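# Bridge the lavender case on two blocks, blue on top

## Task

Set the lavender case so it spans from the red block to the green block and is supported by both of them; then place the blue block standing upright on top of the case; at the end neither gripper may be touching the case or any of the three blocks.

## Robot and tools

Robot: two arms, left_arm and right_arm, each ending in a two-finger gripper. Base positions in the scene frame: left_arm at (+0.019, +0.308, 0) m with a slight yaw (quat_wxyz +1.000, 0, 0, +0.028); right_arm at (+0.015, -0.256, 0) m (quat_wxyz +1.000, 0, 0, -0.002). A camera stand sits behind the arms. The two head cameras are cam_head_left and cam_head_right, each 672x504.

Frames. Scene frame: origin at table-top height midway between the nominal bases, +x out over the table, +y toward left_arm, +z up. Arm names do not match image sides. Each arm reports its end_effector_position (m) and end_effector_quat_wxyz in its own base frame, and offsets are applied along that arm's base axes, turning about the Hand target's position. The gripper's fingers point along its +z and open and close along its y. The reported position is the spot between the pads, roughly 1 cm short of the fingertips; it may be a few cm off, more at long reach.

Row layout, shared by execute_actions and move: 14 numbers, each in [-1, 1]. First left_arm: dx, dy, dz, rx, ry, rz, opening; then right_arm in the same order. dx..rz are an offset (not a pose) from that arm's Hand target as it was when the action or move began; 1.0 equals 0.6 m of travel or 180 degrees of rotation; rx, ry, rz form a single rotation vector. A translation longer than 1.0 gets shortened along its direction. Opening is absolute: +1 fully open (0.094 m), -1 closed. To leave an arm alone, give zeros for its six pose numbers and repeat its current opening; a 0 in the opening slot means half-closed, not 'unchanged'.

execute_actions(actions, cameras): actions is a list of actions; each action is a list of up to 15 rows, one per 1/30 s step, and a short action repeats its final row until step 15. Every row in an action counts from the action's starting Hand target, not from the previous row; a new action starts from the updated Hand target, so sending the same offset again moves further. Empty actions returns state plus images. cameras: names, ["all"], or []; an unknown name voids the call.

move(target, speed, blend, opening_speed, grip_force, blocking, cameras): target is one 14-number row or a list of up to 15 rows; every row is an offset from the same starting Hand targets. Paths are straight and do not avoid obstacles or the other arm. speed: m/s per path, 0.002 to 2.9, default 0.25 (turning limited to twice that in rad/s); one value or one per target. blend: metres of corner rounding per waypoint, 0 means stop there. opening_speed: rate on the -1..+1 scale per second, at least 0.2; use it to close gently. grip_force: newtons per pad, 10 to 50, one value or one per arm; it persists; lower force closes slowly. blocking=false returns early while the move continues. The result adds a 'move:' line with the ending (done, off_target, moving, held, fault) and limits (paced = pose clipped, held = steps withheld). Done means at rest within 10 mm and 2 degrees; it says nothing about contact. Whole move is capped near 10 s.

wait(seconds): 0 to 3600, lets time pass with no new commands; returns early if a running move ends. stop(): brakes a running move. zoom_image(camera, region): camera is cam_head_left or cam_head_right, region [x0, y0, x1, y1] in pixels of its latest image, at most 504 by 504. finished_scene(scene): ends the current scene (give its number); irreversible, and the goal must hold with the robot away.

Results: Hand target is the last commanded pose after clipping; the next offsets count from it. The gripper often stops short of it by up to a few cm because of friction or load; send the remaining gap as an offset. Orientation commands are clipped to 40 degrees from the current orientation per step. grip_measured is the measured finger opening on the command scale; it tracks your command even after contact, so it does not reveal a touch. On a firm grasp it reads a little below the part's width. Joint velocities 'within noise' means the arm is still. Joint torques include gravity and offsets; joints 1 to 3 wrap at ±28 N m. MOTOR HOT appears at 75 °C; at 90 °C the arm folds and is disabled, and at 100 °C it collapses. Holding loads, stretched arms and pushing at unreachable poses heat motors.

Avoid: dropping or releasing parts while they move; anything falling off the table or being left off it; fast contact with the table or objects (faster moves and targets set deep past a contact press harder); grippers or arms touching each other, including closing one gripper on the other's fingers; pressure on a wrist camera cable (cable contact counts as hand contact); paths that sweep close past an arm's own base (the elbow can whip round) — go around instead; commands a stuck arm keeps pushing toward — retract by commanding back past the gripper. Objects may occasionally be nudged by outside pushes, so check with cameras before releasing and before finishing.

Each tool is called in YAML: its name, and indented under it one key for each argument.

## Session

execute_actions:
  actions: []

Scene clock: 0.00 s.
left_arm: end_effector_position=(+0.4060, +0.0357, +0.1140) grip_measured=+1.000 end_effector_quat_wxyz=(+0.604, -0.106, +0.789, +0.036) | right_arm: end_effector_position=(+0.4115, -0.0149, +0.1221) grip_measured=+1.000 end_effector_quat_wxyz=(+0.607, +0.021, +0.794, -0.018)
Joint positions: left_arm=[0.006 1.554 0.391 0.888 -0.18 -0.126 0.094] | right_arm=[-0.026 1.531 0.41 0.856 0.029 0.005 0.094]
Joint velocities: within noise
Joint torques (N m): no reading
Heat: left arm: 39 °C; right arm: 37 °C.
Hand target: left_arm +0.4100, +0.0359, +0.1270; +0.619, -0.107, +0.777, +0.034 | right_arm +0.4135, -0.0150, +0.1285; +0.614, +0.021, +0.789, -0.018
Tool commands: left_gripper/opening=+1.0 right_gripper/opening=+1.0

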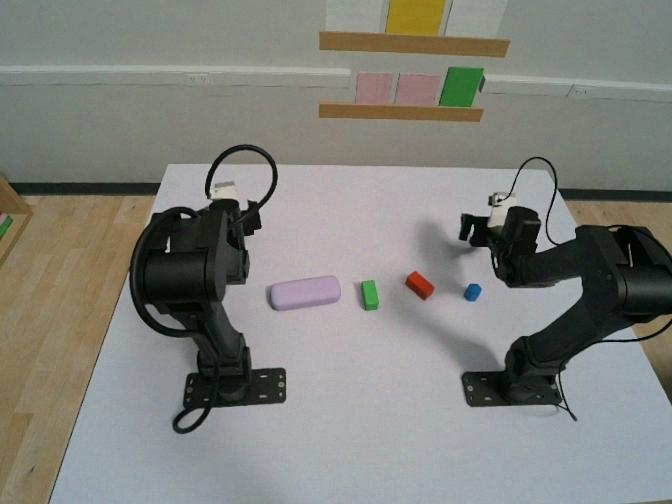

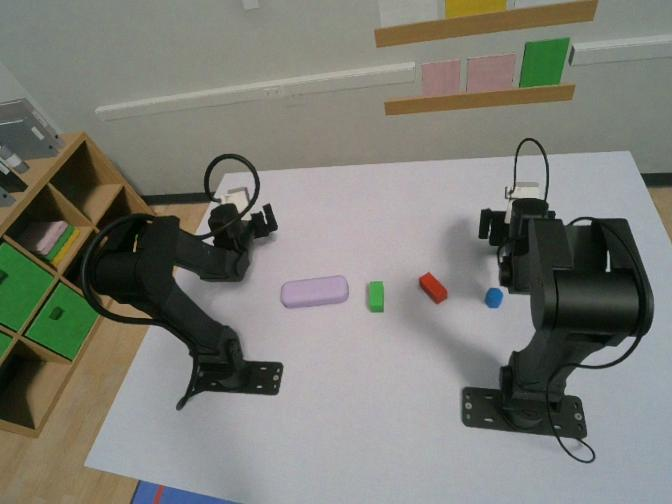

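zoom_image:
  camera: "cam_head_left"
  region: [250, 240, 500, 340]

zoom_image:
  camera: "cam_head_right"
  region: [265, 240, 515, 340]

Scaled by 2.016.

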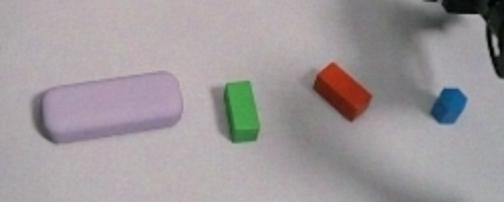

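Scaled by 2.016.

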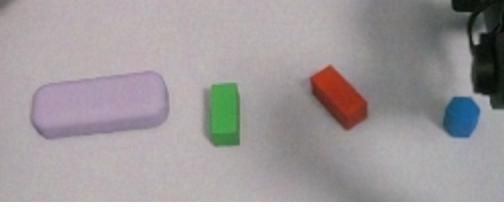

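move:
  target: [-0.143,-0.2705,-0.045,-0.0234,0.426,-0.0737,1,-0.1315,0.2035,-0.0475,0.012,0.421,0.014,1]
  speed: 0.4
  cameras: ["all"]

zoom_image:
  camera: "cam_head_left"
  region: [210, 190, 510, 340]

zoom_image:
  camera: "cam_head_right"
  region: [225, 190, 525, 340]

Scene clock: 16.20 s.
left_arm: end_effector_position=(+0.3181, -0.1218, +0.0936) grip_measured=+1.000 end_effector_quat_wxyz=(-0.007, +0.002, +1.000, +0.006) | right_arm: end_effector_position=(+0.3362, +0.1050, +0.0978) grip_measured=+1.000 end_effector_quat_wxyz=(+0.010, -0.003, +1.000, -0.002)
Joint positions: left_arm=[-0.371 1.857 1.507 -1.238 -0.005 -0.367 0.094] | right_arm=[0.305 1.865 1.534 -1.221 0.01 0.299 0.094]
Joint torques (N m): left_arm=[-0.32 -9.26 8.23 0.16 0.06 -0.09] | right_arm=[0.35 -7.3 7.05 -0.17 -0.09 0.08]
Heat: left arm: 40 °C; right arm: 38 °C.
Hand target: left_arm +0.3242, -0.1264, +0.1000; +0.001, +0.000, +1.000, +0.000 | right_arm +0.3347, +0.1072, +0.1002; +0.000, +0.000, +1.000, -0.001
Off the commanded pose: left_arm 0.010 m, 1 deg | right_arm 0.003 m, 1 deg.
move: done

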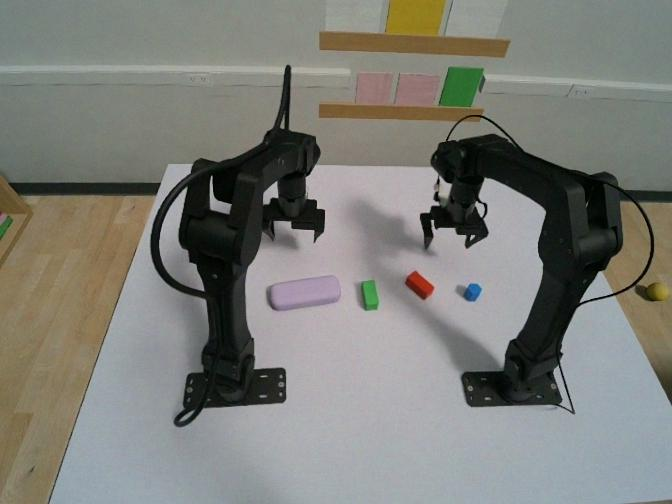

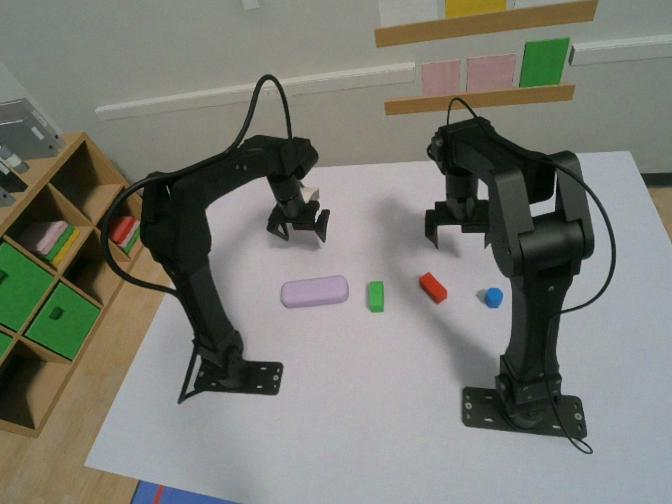

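Scaled by 1.680.

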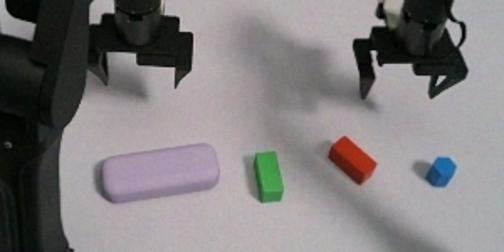

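Scaled by 1.680.

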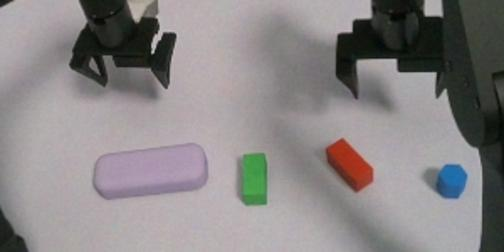

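zoom_image:
  camera: "cam_head_left"
  region: [450, 275, 490, 310]

zoom_image:
  camera: "cam_head_right"
  region: [475, 280, 515, 315]

zoom_image:
  camera: "cam_head_left"
  region: [260, 265, 440, 320]

zoom_image:
  camera: "cam_head_right"
  region: [270, 265, 450, 320]

Scaled by 12.600.

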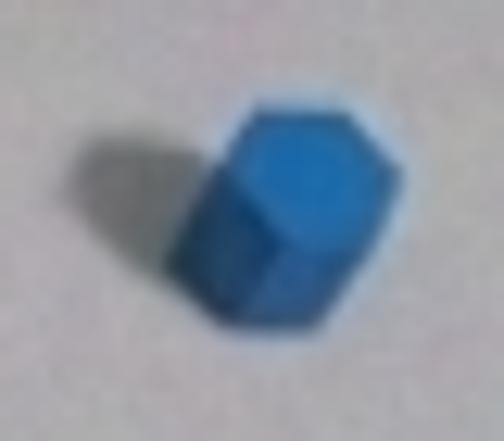

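Scaled by 12.600.

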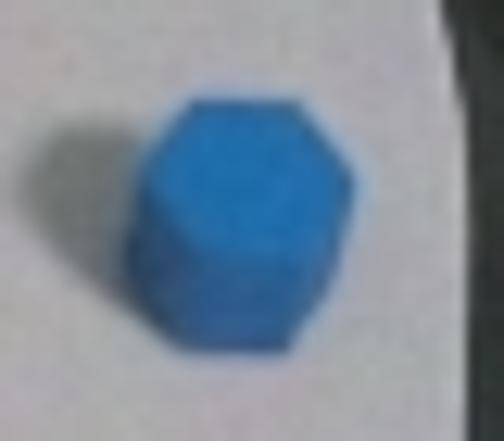

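Scaled by 2.800.

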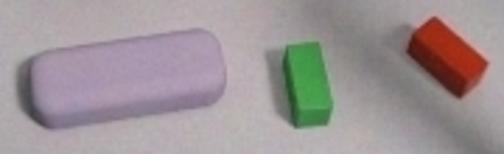

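Scaled by 2.800.

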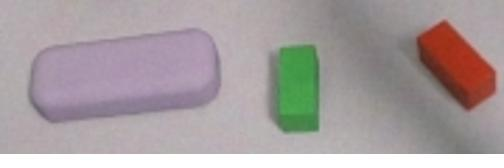

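move:
  target: [-0.1747,-0.0298,0.0,0,0,-0.4744,1,-0.176,-0.1097,-0.0,0,0,0.1667,1]
  speed: 0.4
  cameras: ["all"]

zoom_image:
  camera: "cam_head_left"
  region: [240, 200, 540, 350]

zoom_image:
  camera: "cam_head_right"
  region: [240, 200, 540, 350]

Scene clock: 51.87 s.
left_arm: end_effector_position=(+0.2180, -0.1408, +0.0930) grip_measured=+1.000 end_effector_quat_wxyz=(-0.023, +0.672, +0.740, +0.001) | right_arm: end_effector_position=(+0.2342, +0.0421, +0.0980) grip_measured=+1.000 end_effector_quat_wxyz=(-0.002, -0.256, +0.967, -0.005)
Joint positions: left_arm=[-0.583 1.577 1.18 -1.219 -0.009 0.892 0.094] | right_arm=[0.181 1.452 1.084 -1.205 0.01 -0.337 0.094]
Joint torques (N m): left_arm=[-0.17 -10.19 4.72 0.37 0.11 0.11] | right_arm=[-0.65 -6.61 3.96 0.04 -0.06 -0.11]
Heat: left arm: 41 °C; right arm: 38 °C.
Hand target: left_arm +0.2194, -0.1443, +0.1000; +0.001, +0.678, +0.735, +0.000 | right_arm +0.2291, +0.0413, +0.1002; +0.000, -0.258, +0.966, -0.001
Off the commanded pose: left_arm 0.008 m, 3 deg | right_arm 0.006 m, 1 deg.
move: off_target (left_arm)

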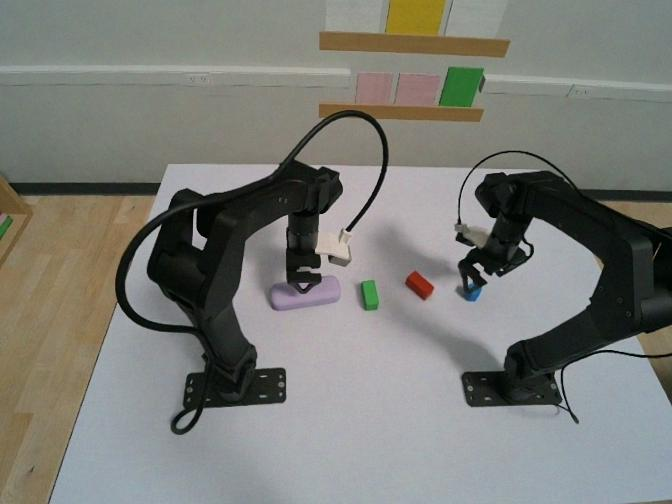

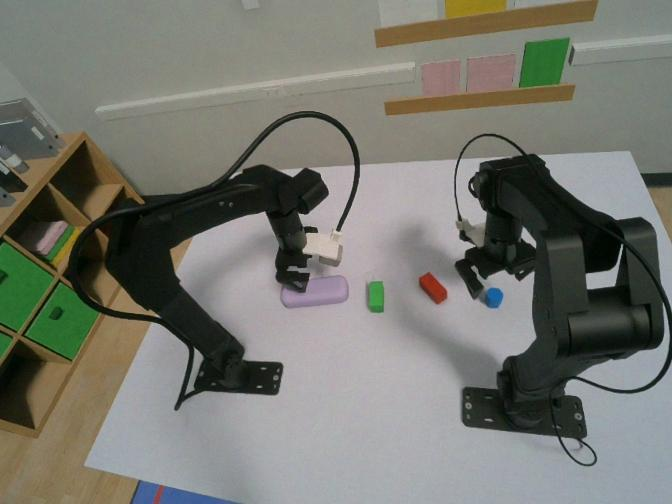

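Scaled by 1.680.

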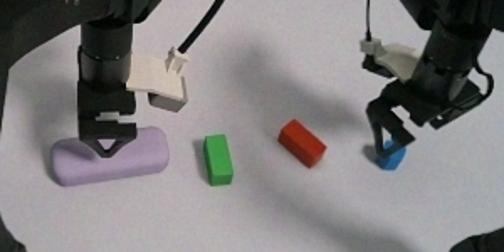

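Scaled by 1.680.

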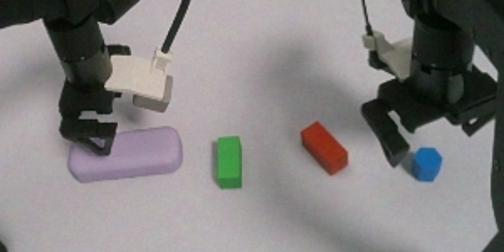

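move:
  target: [-0.0167,0.0,-0.075,0,0,-0.016,1,0.012,0.0083,-0.08,0,0,0,1]
  speed: 0.3
  cameras: ["all"]

zoom_image:
  camera: "cam_head_left"
  region: [260, 230, 500, 330]

zoom_image:
  camera: "cam_head_right"
  region: [270, 230, 510, 330]

Scene clock: 63.77 s.
left_arm: end_effector_position=(+0.2079, -0.1396, +0.0516) grip_measured=+1.000 end_effector_quat_wxyz=(-0.016, +0.690, +0.724, +0.002) | right_arm: end_effector_position=(+0.2412, +0.0441, +0.0573) grip_measured=+1.000 end_effector_quat_wxyz=(+0.010, -0.258, +0.966, -0.006)
Joint positions: left_arm=[-0.602 1.569 1.004 -1.037 -0.009 0.921 0.094] | right_arm=[0.184 1.491 0.954 -1.012 0.01 -0.338 0.094]
Joint torques (N m): left_arm=[-0.57 -8.51 4.62 0.35 0.11 0.09] | right_arm=[0.57 -4.16 3.73 0.16 -0.05 0.05]
Heat: left arm: 40 °C; right arm: 38 °C.
Hand target: left_arm +0.2093, -0.1443, +0.0551; +0.001, +0.696, +0.718, +0.000 | right_arm +0.2362, +0.0463, +0.0521; +0.000, -0.258, +0.966, -0.001
Off the commanded pose: left_arm 0.006 m, 2 deg | right_arm 0.007 m, 1 deg.
move: done

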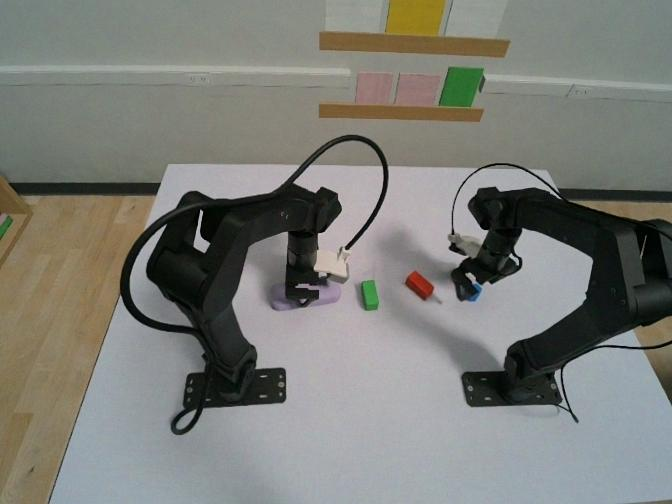

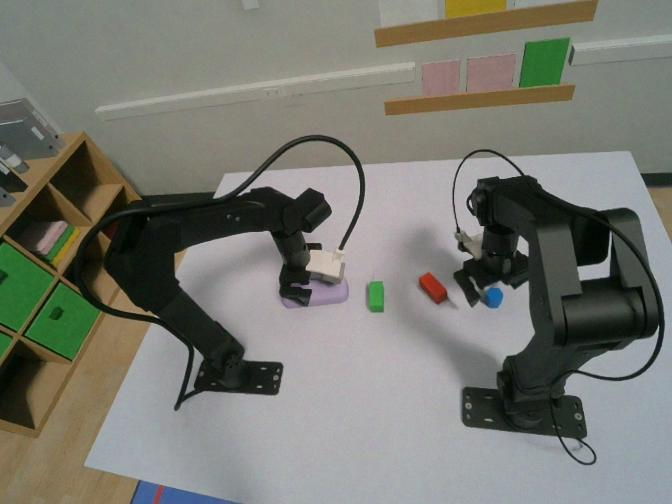

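Scaled by 2.100.

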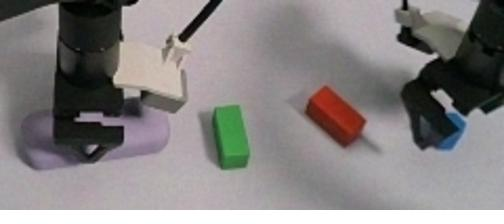

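Scaled by 2.100.

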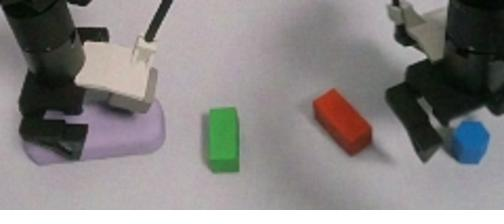

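move:
  target: [0,0,-0.0493,0,0,0,1,0.02,0.006,-0.05,0,0,0,1]
  speed: 0.2
  cameras: ["all"]

zoom_image:
  camera: "cam_head_left"
  region: [260, 230, 500, 330]

zoom_image:
  camera: "cam_head_right"
  region: [270, 230, 510, 330]

Scene clock: 73.33 s.
left_arm: end_effector_position=(+0.2095, -0.1407, +0.0282) grip_measured=+1.000 end_effector_quat_wxyz=(-0.003, +0.690, +0.724, +0.004) | right_arm: end_effector_position=(+0.2526, +0.0475, +0.0266) grip_measured=+1.000 end_effector_quat_wxyz=(+0.009, -0.259, +0.966, -0.006)
Joint positions: left_arm=[-0.602 1.586 0.922 -0.912 -0.009 0.922 0.094] | right_arm=[0.189 1.584 0.913 -0.881 0.01 -0.335 0.094]
Joint torques (N m): left_arm=[-0.58 -6.22 4.42 0.45 0.12 0.11] | right_arm=[0.53 -4.78 3.88 0.14 -0.08 0.05]
Heat: left arm: 39 °C; right arm: 38 °C.
Hand target: left_arm +0.2093, -0.1443, +0.0255; +0.001, +0.696, +0.718, +0.000 | right_arm +0.2482, +0.0498, +0.0221; +0.000, -0.258, +0.966, -0.001
Off the commanded pose: left_arm 0.005 m, 1 deg | right_arm 0.007 m, 1 deg.
move: done

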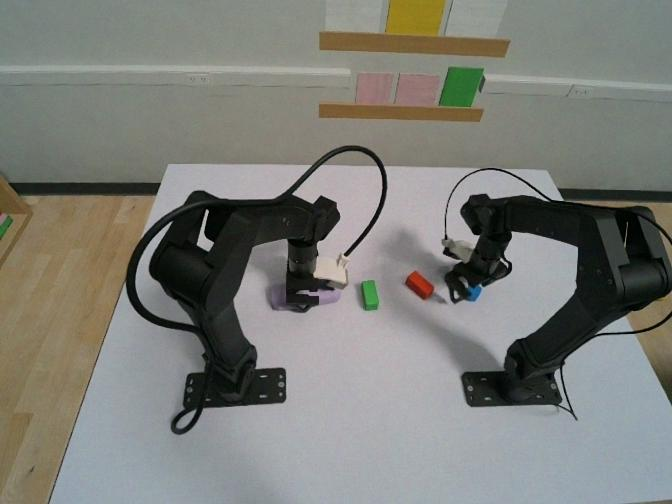

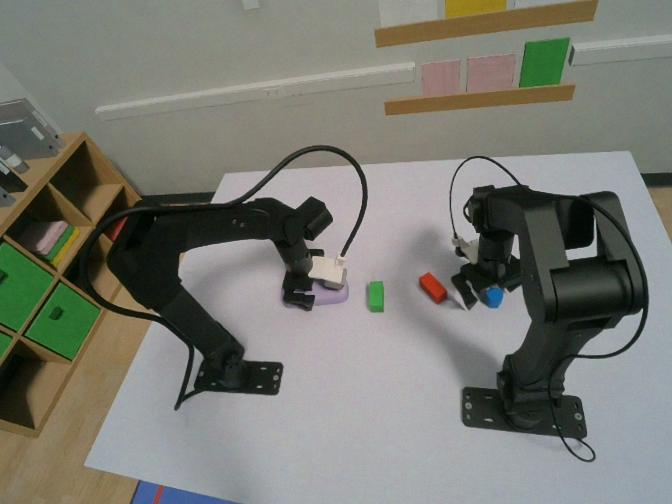

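Scaled by 2.100.

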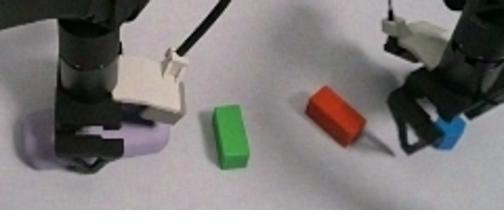

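Scaled by 2.100.

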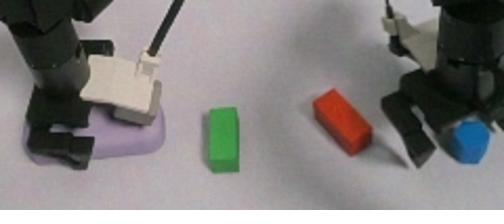

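move:
  target: [0,0,0,0,0,0,-0.2,0,0,0,0,0,0,-0.8]
  opening_speed: 1.0
  grip_force: [30,25]
  cameras: ["all"]

zoom_image:
  camera: "cam_head_left"
  region: [260, 230, 500, 330]

zoom_image:
  camera: "cam_head_right"
  region: [270, 230, 510, 330]

Scene clock: 81.43 s.
left_arm: end_effector_position=(+0.2098, -0.1409, +0.0282) grip_measured=+0.349 end_effector_quat_wxyz=(-0.003, +0.690, +0.724, +0.004) | right_arm: end_effector_position=(+0.2528, +0.0476, +0.0266) grip_measured=-0.362 end_effector_quat_wxyz=(+0.009, -0.259, +0.966, -0.006)
Joint positions: left_arm=[-0.602 1.586 0.922 -0.911 -0.009 0.922 0.063] | right_arm=[0.189 1.584 0.913 -0.88 0.01 -0.335 0.03]
Joint torques (N m): left_arm=[-0.53 -6.13 4.41 0.41 0.11 0.07] | right_arm=[0.5 -4.86 3.95 0.15 -0.07 0.07]
Heat: left arm: 39 °C; right arm: 38 °C.
Hand target: left_arm +0.2093, -0.1443, +0.0255; +0.001, +0.696, +0.718, +0.000 | right_arm +0.2482, +0.0498, +0.0221; +0.000, -0.258, +0.966, -0.001
Off the commanded pose: left_arm 0.004 m, 1 deg | right_arm 0.007 m, 1 deg.
grip_force (N): 30, 25
move: done

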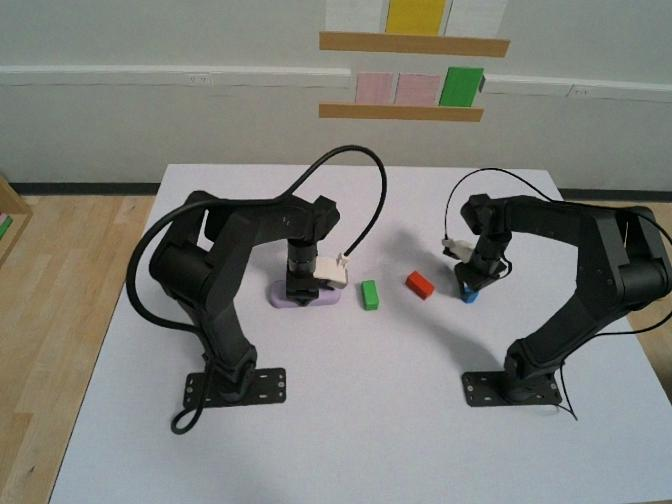

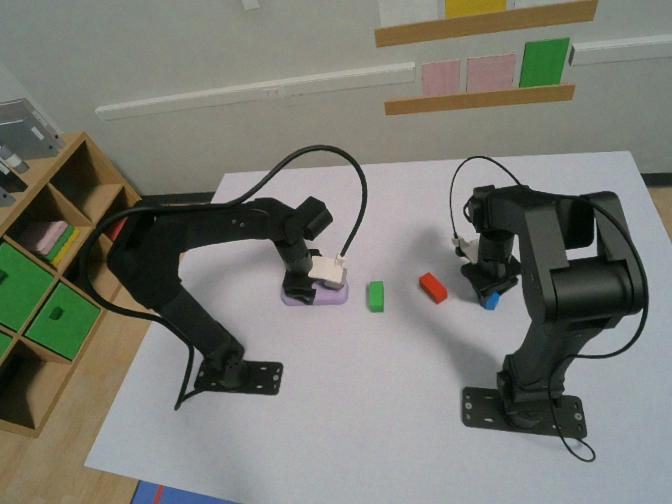

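Scaled by 2.100.

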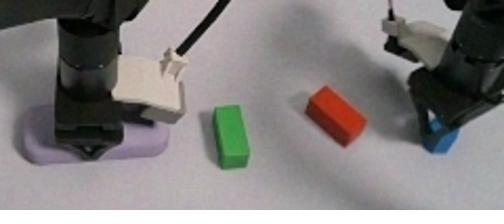

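Scaled by 2.100.

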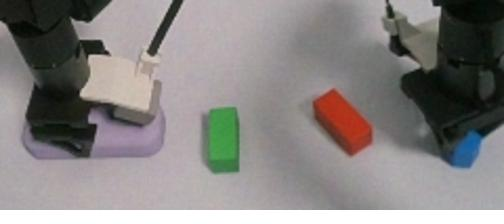

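move:
  target:
    - [0,0,0,0,0,0,-0.2,0,0,0,0,0,0,0.5]
    - [0,0,0.13,0,0,0,-0.2,-0.013,-0.0075,0,0,0,0,0.5]
    - [0,0,0.14,0,0,0,-0.2,-0.013,-0.0075,0,0,0,0,-0.8]
  opening_speed: 1.5
  speed: 0.2
  cameras: ["all"]

zoom_image:
  camera: "cam_head_left"
  region: [260, 230, 500, 330]

zoom_image:
  camera: "cam_head_right"
  region: [270, 230, 510, 330]

Scene clock: 92.97 s.
left_arm: end_effector_position=(+0.2046, -0.1374, +0.0944) grip_measured=+0.348 end_effector_quat_wxyz=(-0.024, +0.690, +0.723, +0.000) | right_arm: end_effector_position=(+0.2429, +0.0457, +0.0199) grip_measured=-0.361 end_effector_quat_wxyz=(-0.005, -0.259, +0.966, -0.005)
Joint positions: left_arm=[-0.602 1.53 1.14 -1.228 -0.009 0.922 0.063] | right_arm=[0.189 1.584 0.883 -0.878 0.01 -0.335 0.03]
Joint torques (N m): left_arm=[-0.57 -8.66 8.42 0.08 0.11 0.1] | right_arm=[-0.36 -7.04 3.56 0.08 -0.1 -0.08]
Heat: left arm: 39 °C; right arm: 37 °C.
Hand target: left_arm +0.2094, -0.1444, +0.1095; +0.001, +0.696, +0.718, +0.000 | right_arm +0.2404, +0.0453, +0.0221; +0.000, -0.258, +0.966, -0.001
Off the commanded pose: left_arm 0.017 m, 3 deg | right_arm 0.003 m, 1 deg.
grip_force (N): 30, 25
move: off_target (left_arm)

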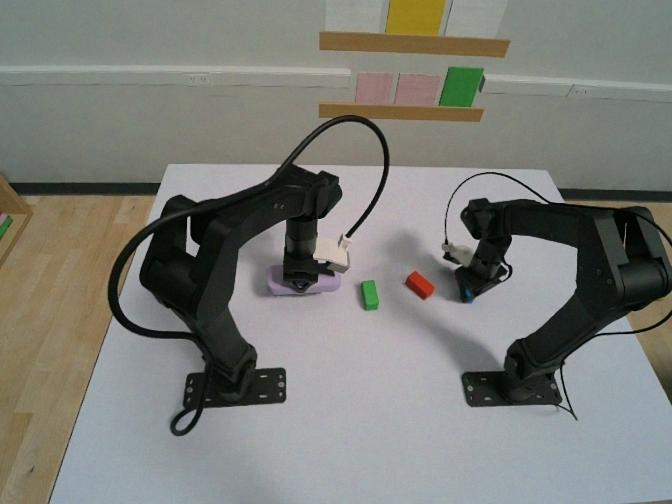

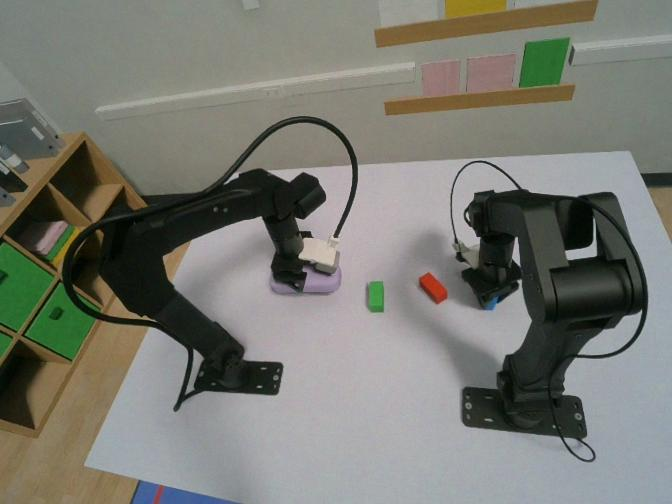

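Scaled by 2.100.

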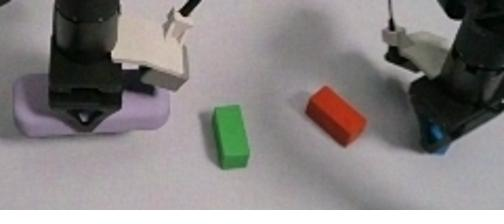

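Scaled by 2.100.

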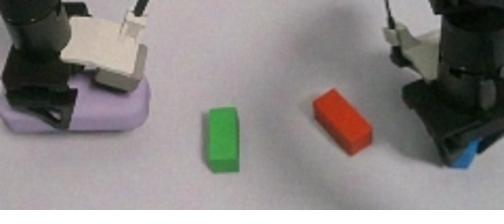

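move:
  target:
    - [0,0,0,0,0,0,-0.2,0,0,0.12,0,0,0,-0.8]
    - [-0.007,-0.351,0.009,0,0,0.033,-0.2,0,-0.08,0.21,0,0,0,-0.8]
  speed: 0.3
  blend: 0.05
  cameras: ["all"]

zoom_image:
  camera: "cam_head_left"
  region: [300, 190, 540, 330]

zoom_image:
  camera: "cam_head_right"
  region: [310, 190, 550, 330]

Scene clock: 101.67 s.
left_arm: end_effector_position=(+0.2025, -0.3493, +0.1073) grip_measured=+0.348 end_effector_quat_wxyz=(-0.009, +0.660, +0.751, +0.003) | right_arm: end_effector_position=(+0.2422, -0.0026, +0.1365) grip_measured=-0.362 end_effector_quat_wxyz=(-0.008, -0.257, +0.966, -0.003)
Joint positions: left_arm=[-1.048 2.117 1.93 -1.404 0 0.395 0.063] | right_arm=[-0.008 1.472 1.254 -1.368 0.01 -0.527 0.03]
Joint torques (N m): left_arm=[-0.09 -12.15 8.54 0.16 0.03 -0.11] | right_arm=[-0.5 -6.24 7.04 -0.24 -0.07 -0.1]
Heat: left arm: 39 °C; right arm: 37 °C.
Hand target: left_arm +0.2053, -0.3549, +0.1149; +0.001, +0.658, +0.753, +0.000 | right_arm +0.2403, -0.0027, +0.1481; +0.000, -0.258, +0.966, -0.001
Off the commanded pose: left_arm 0.010 m, 1 deg | right_arm 0.012 m, 1 deg.
grip_force (N): 30, 25
move: off_target (right_arm); blend cut to 0.036 m at target 1

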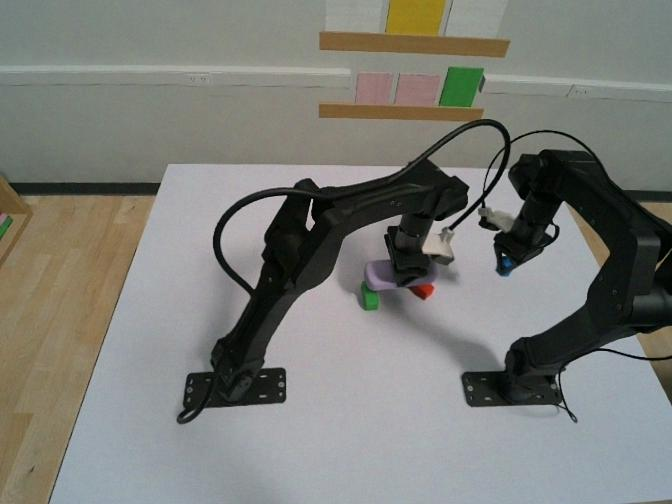

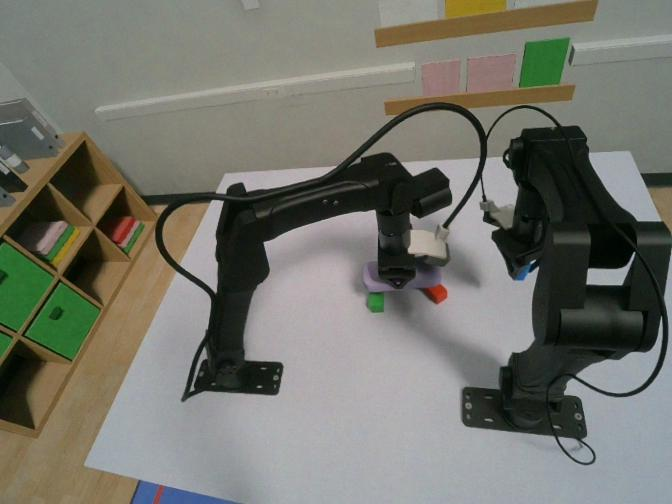

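Scaled by 2.100.

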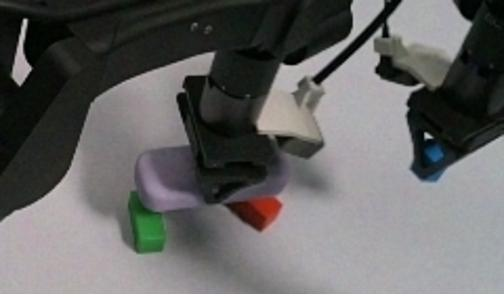

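Scaled by 2.100.

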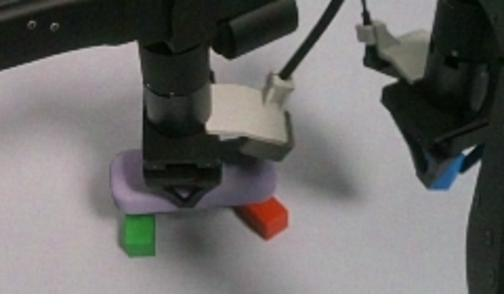

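move:
  target: [0.0,0.0,-0.085,0,0,0.01,-0.2,0,0,0,0,0,0,-0.8]
  speed: 0.12
  cameras: ["all"]

zoom_image:
  camera: "cam_head_left"
  region: [340, 230, 480, 330]

zoom_image:
  camera: "cam_head_right"
  region: [340, 230, 480, 330]

Scene clock: 107.50 s.
left_arm: end_effector_position=(+0.2038, -0.3517, +0.0646) grip_measured=+0.346 end_effector_quat_wxyz=(-0.007, +0.649, +0.761, +0.002) | right_arm: end_effector_position=(+0.2422, -0.0026, +0.1365) grip_measured=-0.362 end_effector_quat_wxyz=(-0.008, -0.257, +0.966, -0.003)
Joint positions: left_arm=[-1.048 2.127 1.777 -1.235 0 0.364 0.063] | right_arm=[-0.008 1.472 1.254 -1.368 0.01 -0.527 0.03]
Joint torques (N m): left_arm=[-0.12 -12.75 4.83 0.38 0.03 -0.11] | right_arm=[-0.51 -6.32 7.05 -0.26 -0.07 -0.11]
Heat: left arm: 39 °C; right arm: 37 °C.
Hand target: left_arm +0.2052, -0.3548, +0.0638; +0.001, +0.646, +0.763, +0.000 | right_arm +0.2404, -0.0027, +0.1481; +0.000, -0.258, +0.966, -0.001
Off the commanded pose: left_arm 0.004 m, 1 deg | right_arm 0.012 m, 1 deg.
grip_force (N): 30, 25
move: done

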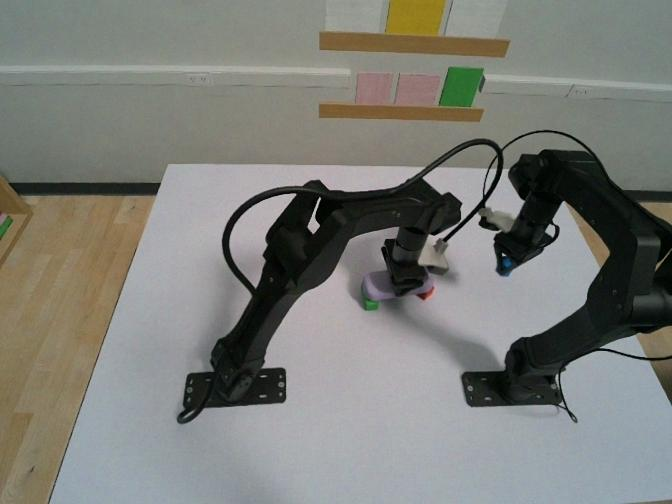

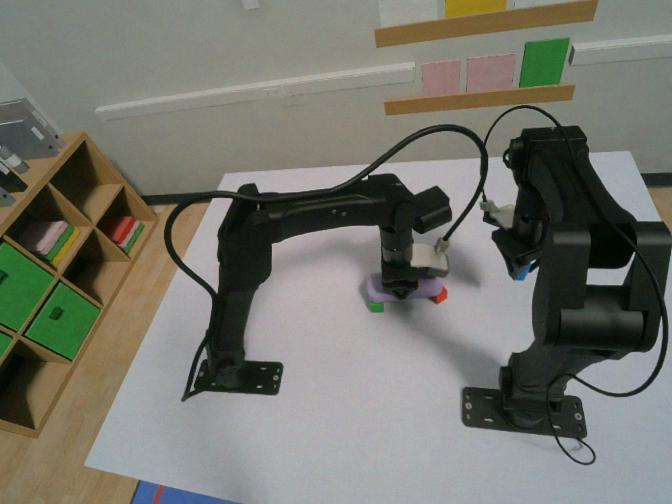

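Scaled by 3.600.

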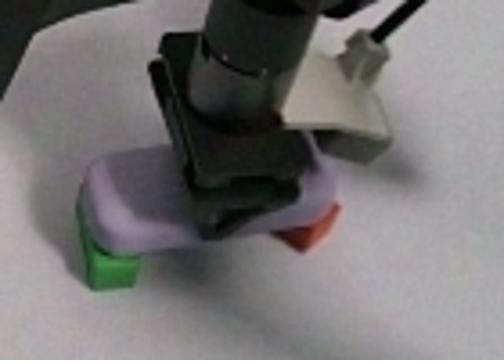

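Scaled by 3.600.

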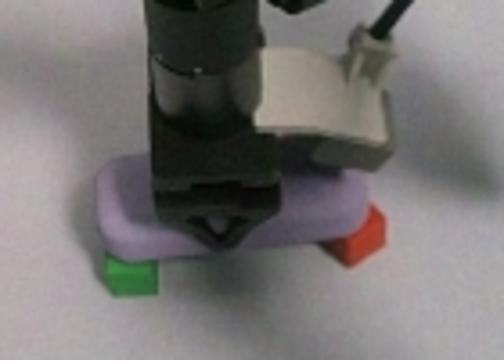

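move:
  target: [0.0,0.007,-0.015,0,0,0.0,-0.2,0,0,0,0,0,0,-0.8]
  speed: 0.03

Scene clock: 110.43 s.
left_arm: end_effector_position=(+0.2037, -0.3509, +0.0619) grip_measured=+0.345 end_effector_quat_wxyz=(-0.002, +0.648, +0.761, +0.002) | right_arm: end_effector_position=(+0.2422, -0.0026, +0.1365) grip_measured=-0.362 end_effector_quat_wxyz=(-0.008, -0.257, +0.966, -0.003)
Joint positions: left_arm=[-1.048 2.117 1.751 -1.21 -0.001 0.363 0.063] | right_arm=[-0.008 1.472 1.254 -1.368 0.01 -0.527 0.03]
Joint torques (N m): left_arm=[0.29 -12.19 3.18 0.57 0.05 -0.06] | right_arm=[-0.47 -6.34 7.01 -0.23 -0.11 -0.06]
Heat: left arm: 39 °C; right arm: 37 °C.
Hand target: left_arm +0.2052, -0.3506, +0.0548; +0.000, +0.646, +0.763, +0.000 | right_arm +0.2404, -0.0027, +0.1481; +0.000, -0.258, +0.966, -0.001
Off the commanded pose: left_arm 0.007 m, 1 deg | right_arm 0.012 m, 1 deg.
grip_force (N): 30, 25
move: done

move:
  target: [0.0,0.0,-0.011,0,0,0.0,-0.2,0,0,0,0,0,0,-0.8]
  speed: 0.03
  cameras: ["all"]

zoom_image:
  camera: "cam_head_left"
  region: [340, 230, 480, 330]

zoom_image:
  camera: "cam_head_right"
  region: [340, 230, 480, 330]

Scene clock: 113.23 s.
left_arm: end_effector_position=(+0.2035, -0.3513, +0.0616) grip_measured=+0.343 end_effector_quat_wxyz=(+0.002, +0.647, +0.763, -0.001) | right_arm: end_effector_position=(+0.2422, -0.0026, +0.1365) grip_measured=-0.362 end_effector_quat_wxyz=(-0.008, -0.257, +0.966, -0.003)
Joint positions: left_arm=[-1.048 2.108 1.735 -1.193 0.001 0.359 0.063] | right_arm=[-0.008 1.472 1.254 -1.368 0.01 -0.527 0.03]
Joint torques (N m): left_arm=[0.27 -11.25 2.55 0.62 0.02 0.01] | right_arm=[-0.5 -6.39 6.95 -0.25 -0.08 -0.11]
Heat: left arm: 39 °C; right arm: 37 °C.
Hand target: left_arm +0.2053, -0.3507, +0.0483; +0.001, +0.646, +0.763, +0.000 | right_arm +0.2404, -0.0027, +0.1481; +0.000, -0.258, +0.966, -0.001
Off the commanded pose: left_arm 0.013 m, 0 deg | right_arm 0.012 m, 1 deg.
grip_force (N): 30, 25
move: off_target (left_arm)

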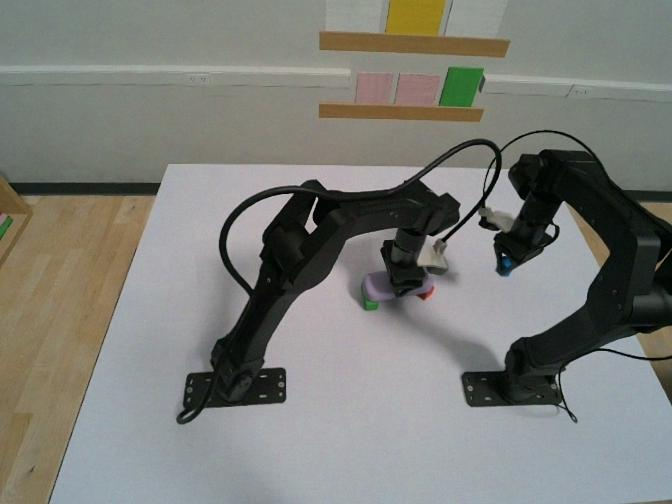

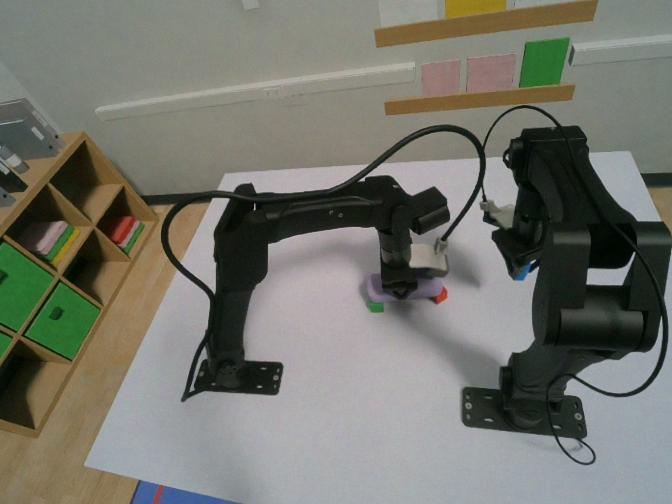

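Scaled by 3.600.

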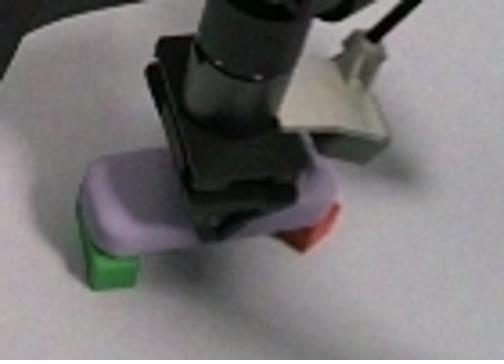

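Scaled by 3.600.

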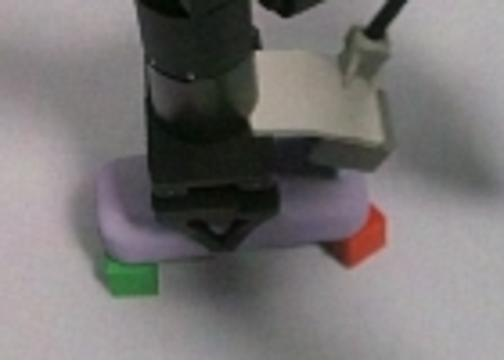

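move:
  target:
    - [0,0,0.017,0,0,0,-0.2,0,0,0,0,0,0,-0.8]
    - [0,0,0.018,0,0,0,0.85,0,0,0,0,0,0,-0.8]
    - [0.0,0,0.14,0,0,0,0.85,0,0,0,0,0,0,-0.8]
    - [-0.02,0.4,0.2,0,0,0,0.85,0,0,0,0,0,0,-0.8]
  speed: [0.1,0.1,0.15,0.4]
  opening_speed: 1.5
  blend: [0,0,0.02,0]
  cameras: ["all"]

zoom_image:
  camera: "cam_head_left"
  region: [340, 230, 520, 330]

zoom_image:
  camera: "cam_head_right"
  region: [350, 230, 530, 330]

Scene clock: 121.03 s.
left_arm: end_effector_position=(+0.1974, -0.1116, +0.1635) grip_measured=+0.848 end_effector_quat_wxyz=(-0.006, +0.644, +0.765, +0.006) | right_arm: end_effector_position=(+0.2422, -0.0026, +0.1365) grip_measured=-0.362 end_effector_quat_wxyz=(-0.008, -0.257, +0.966, -0.003)
Joint positions: left_arm=[-0.531 1.417 1.314 -1.478 -0.015 0.868 0.087] | right_arm=[-0.008 1.472 1.254 -1.368 0.01 -0.527 0.03]
Joint torques (N m): left_arm=[0.54 -7.21 5.27 0.13 0.14 0.06] | right_arm=[-0.59 -6.28 7.05 -0.28 -0.08 -0.1]
Heat: left arm: 39 °C; right arm: 37 °C.
Hand target: left_arm +0.1932, -0.1107, +0.1682; +0.000, +0.646, +0.763, +0.000 | right_arm +0.2404, -0.0027, +0.1481; +0.000, -0.258, +0.966, -0.001
Off the commanded pose: left_arm 0.006 m, 1 deg | right_arm 0.012 m, 1 deg.
grip_force (N): 30, 25
move: done

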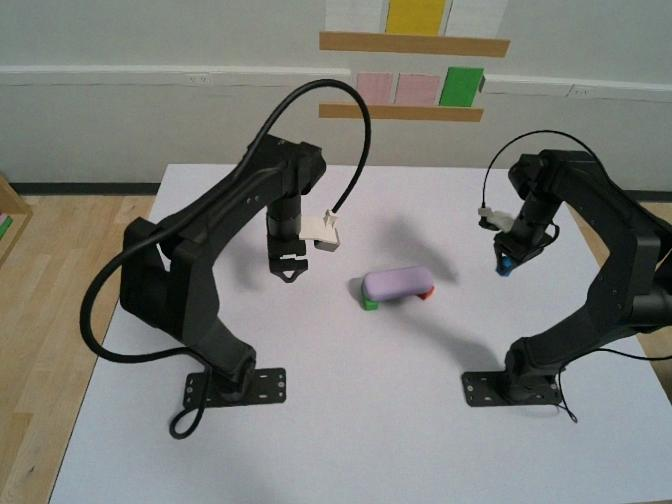

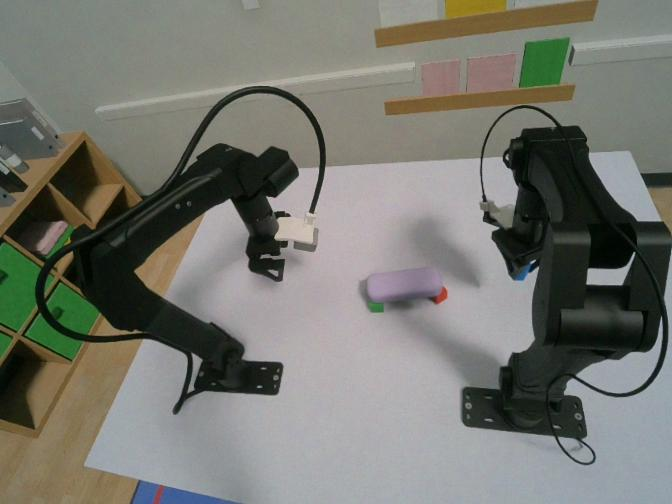

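Scaled by 2.800.

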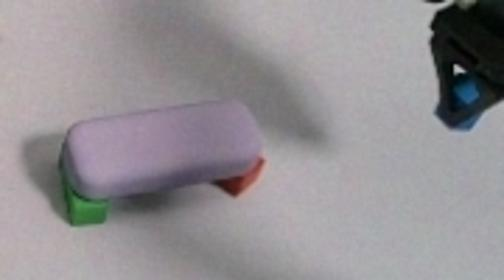

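Scaled by 2.800.

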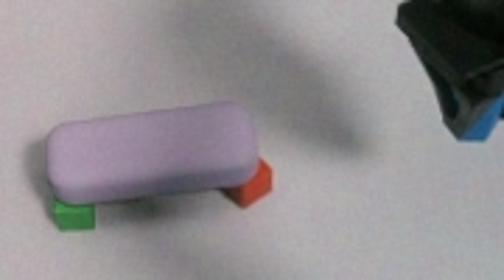

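zoom_image:
  camera: "cam_head_left"
  region: [475, 210, 575, 290]

zoom_image:
  camera: "cam_head_right"
  region: [470, 210, 570, 290]

Scaled by 5.040.

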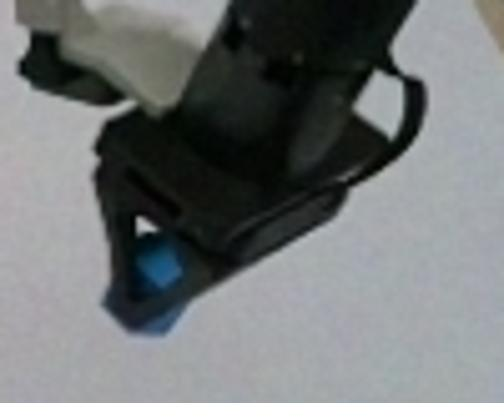

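Scaled by 5.040.

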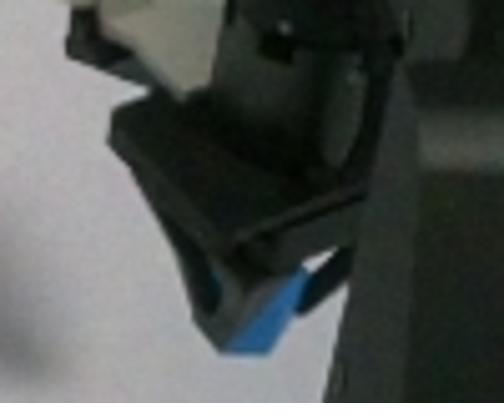

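move:
  target: [0,0.1,0,0,0,0,0.85,0.0,0.345,0.0,0,0,0,-0.8]
  speed: 0.3
  cameras: ["all"]

zoom_image:
  camera: "cam_head_left"
  region: [340, 200, 480, 320]

zoom_image:
  camera: "cam_head_right"
  region: [340, 200, 480, 320]

Scene clock: 133.93 s.
left_arm: end_effector_position=(+0.1992, -0.0511, +0.1647) grip_measured=+0.848 end_effector_quat_wxyz=(-0.005, +0.644, +0.765, +0.005) | right_arm: end_effector_position=(+0.2413, +0.2052, +0.1445) grip_measured=-0.362 end_effector_quat_wxyz=(+0.005, -0.261, +0.965, +0.008)
Joint positions: left_arm=[-0.267 1.335 1.254 -1.495 -0.013 1.131 0.087] | right_arm=[0.696 1.728 1.55 -1.377 -0.01 0.169 0.03]
Joint torques (N m): left_arm=[0.5 -6.69 4.74 0.15 0.14 0.09] | right_arm=[0.4 -6.12 7.05 -0.19 0.08 0.08]
Heat: left arm: 39 °C; right arm: 37 °C.
Hand target: left_arm +0.1931, -0.0507, +0.1683; +0.000, +0.646, +0.763, +0.000 | right_arm +0.2404, +0.2044, +0.1482; +0.000, -0.259, +0.966, -0.001
Off the commanded pose: left_arm 0.007 m, 1 deg | right_arm 0.004 m, 1 deg.
grip_force (N): 30, 25
move: done

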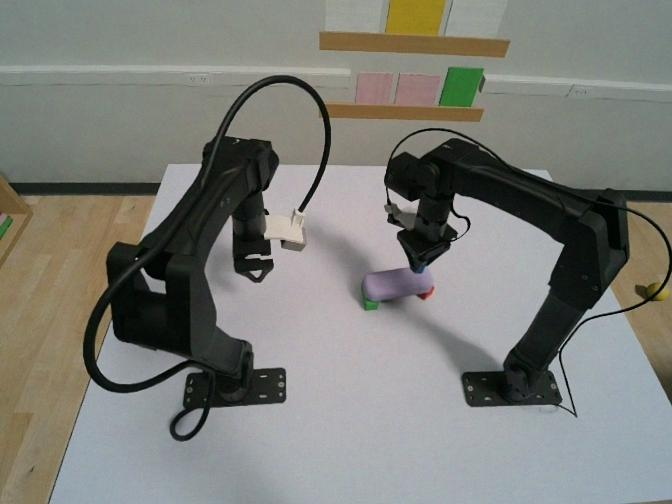

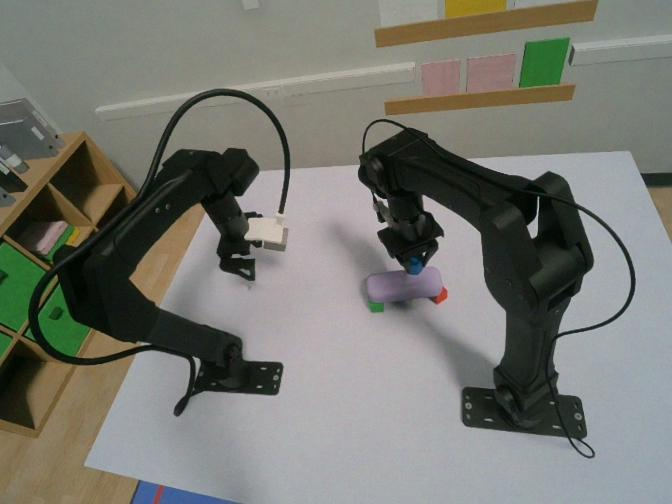

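Scaled by 3.600.

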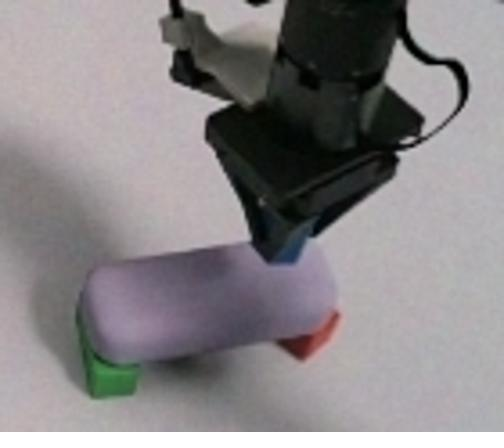

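Scaled by 3.600.

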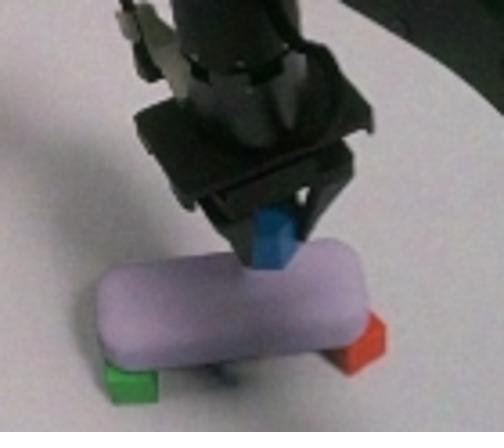

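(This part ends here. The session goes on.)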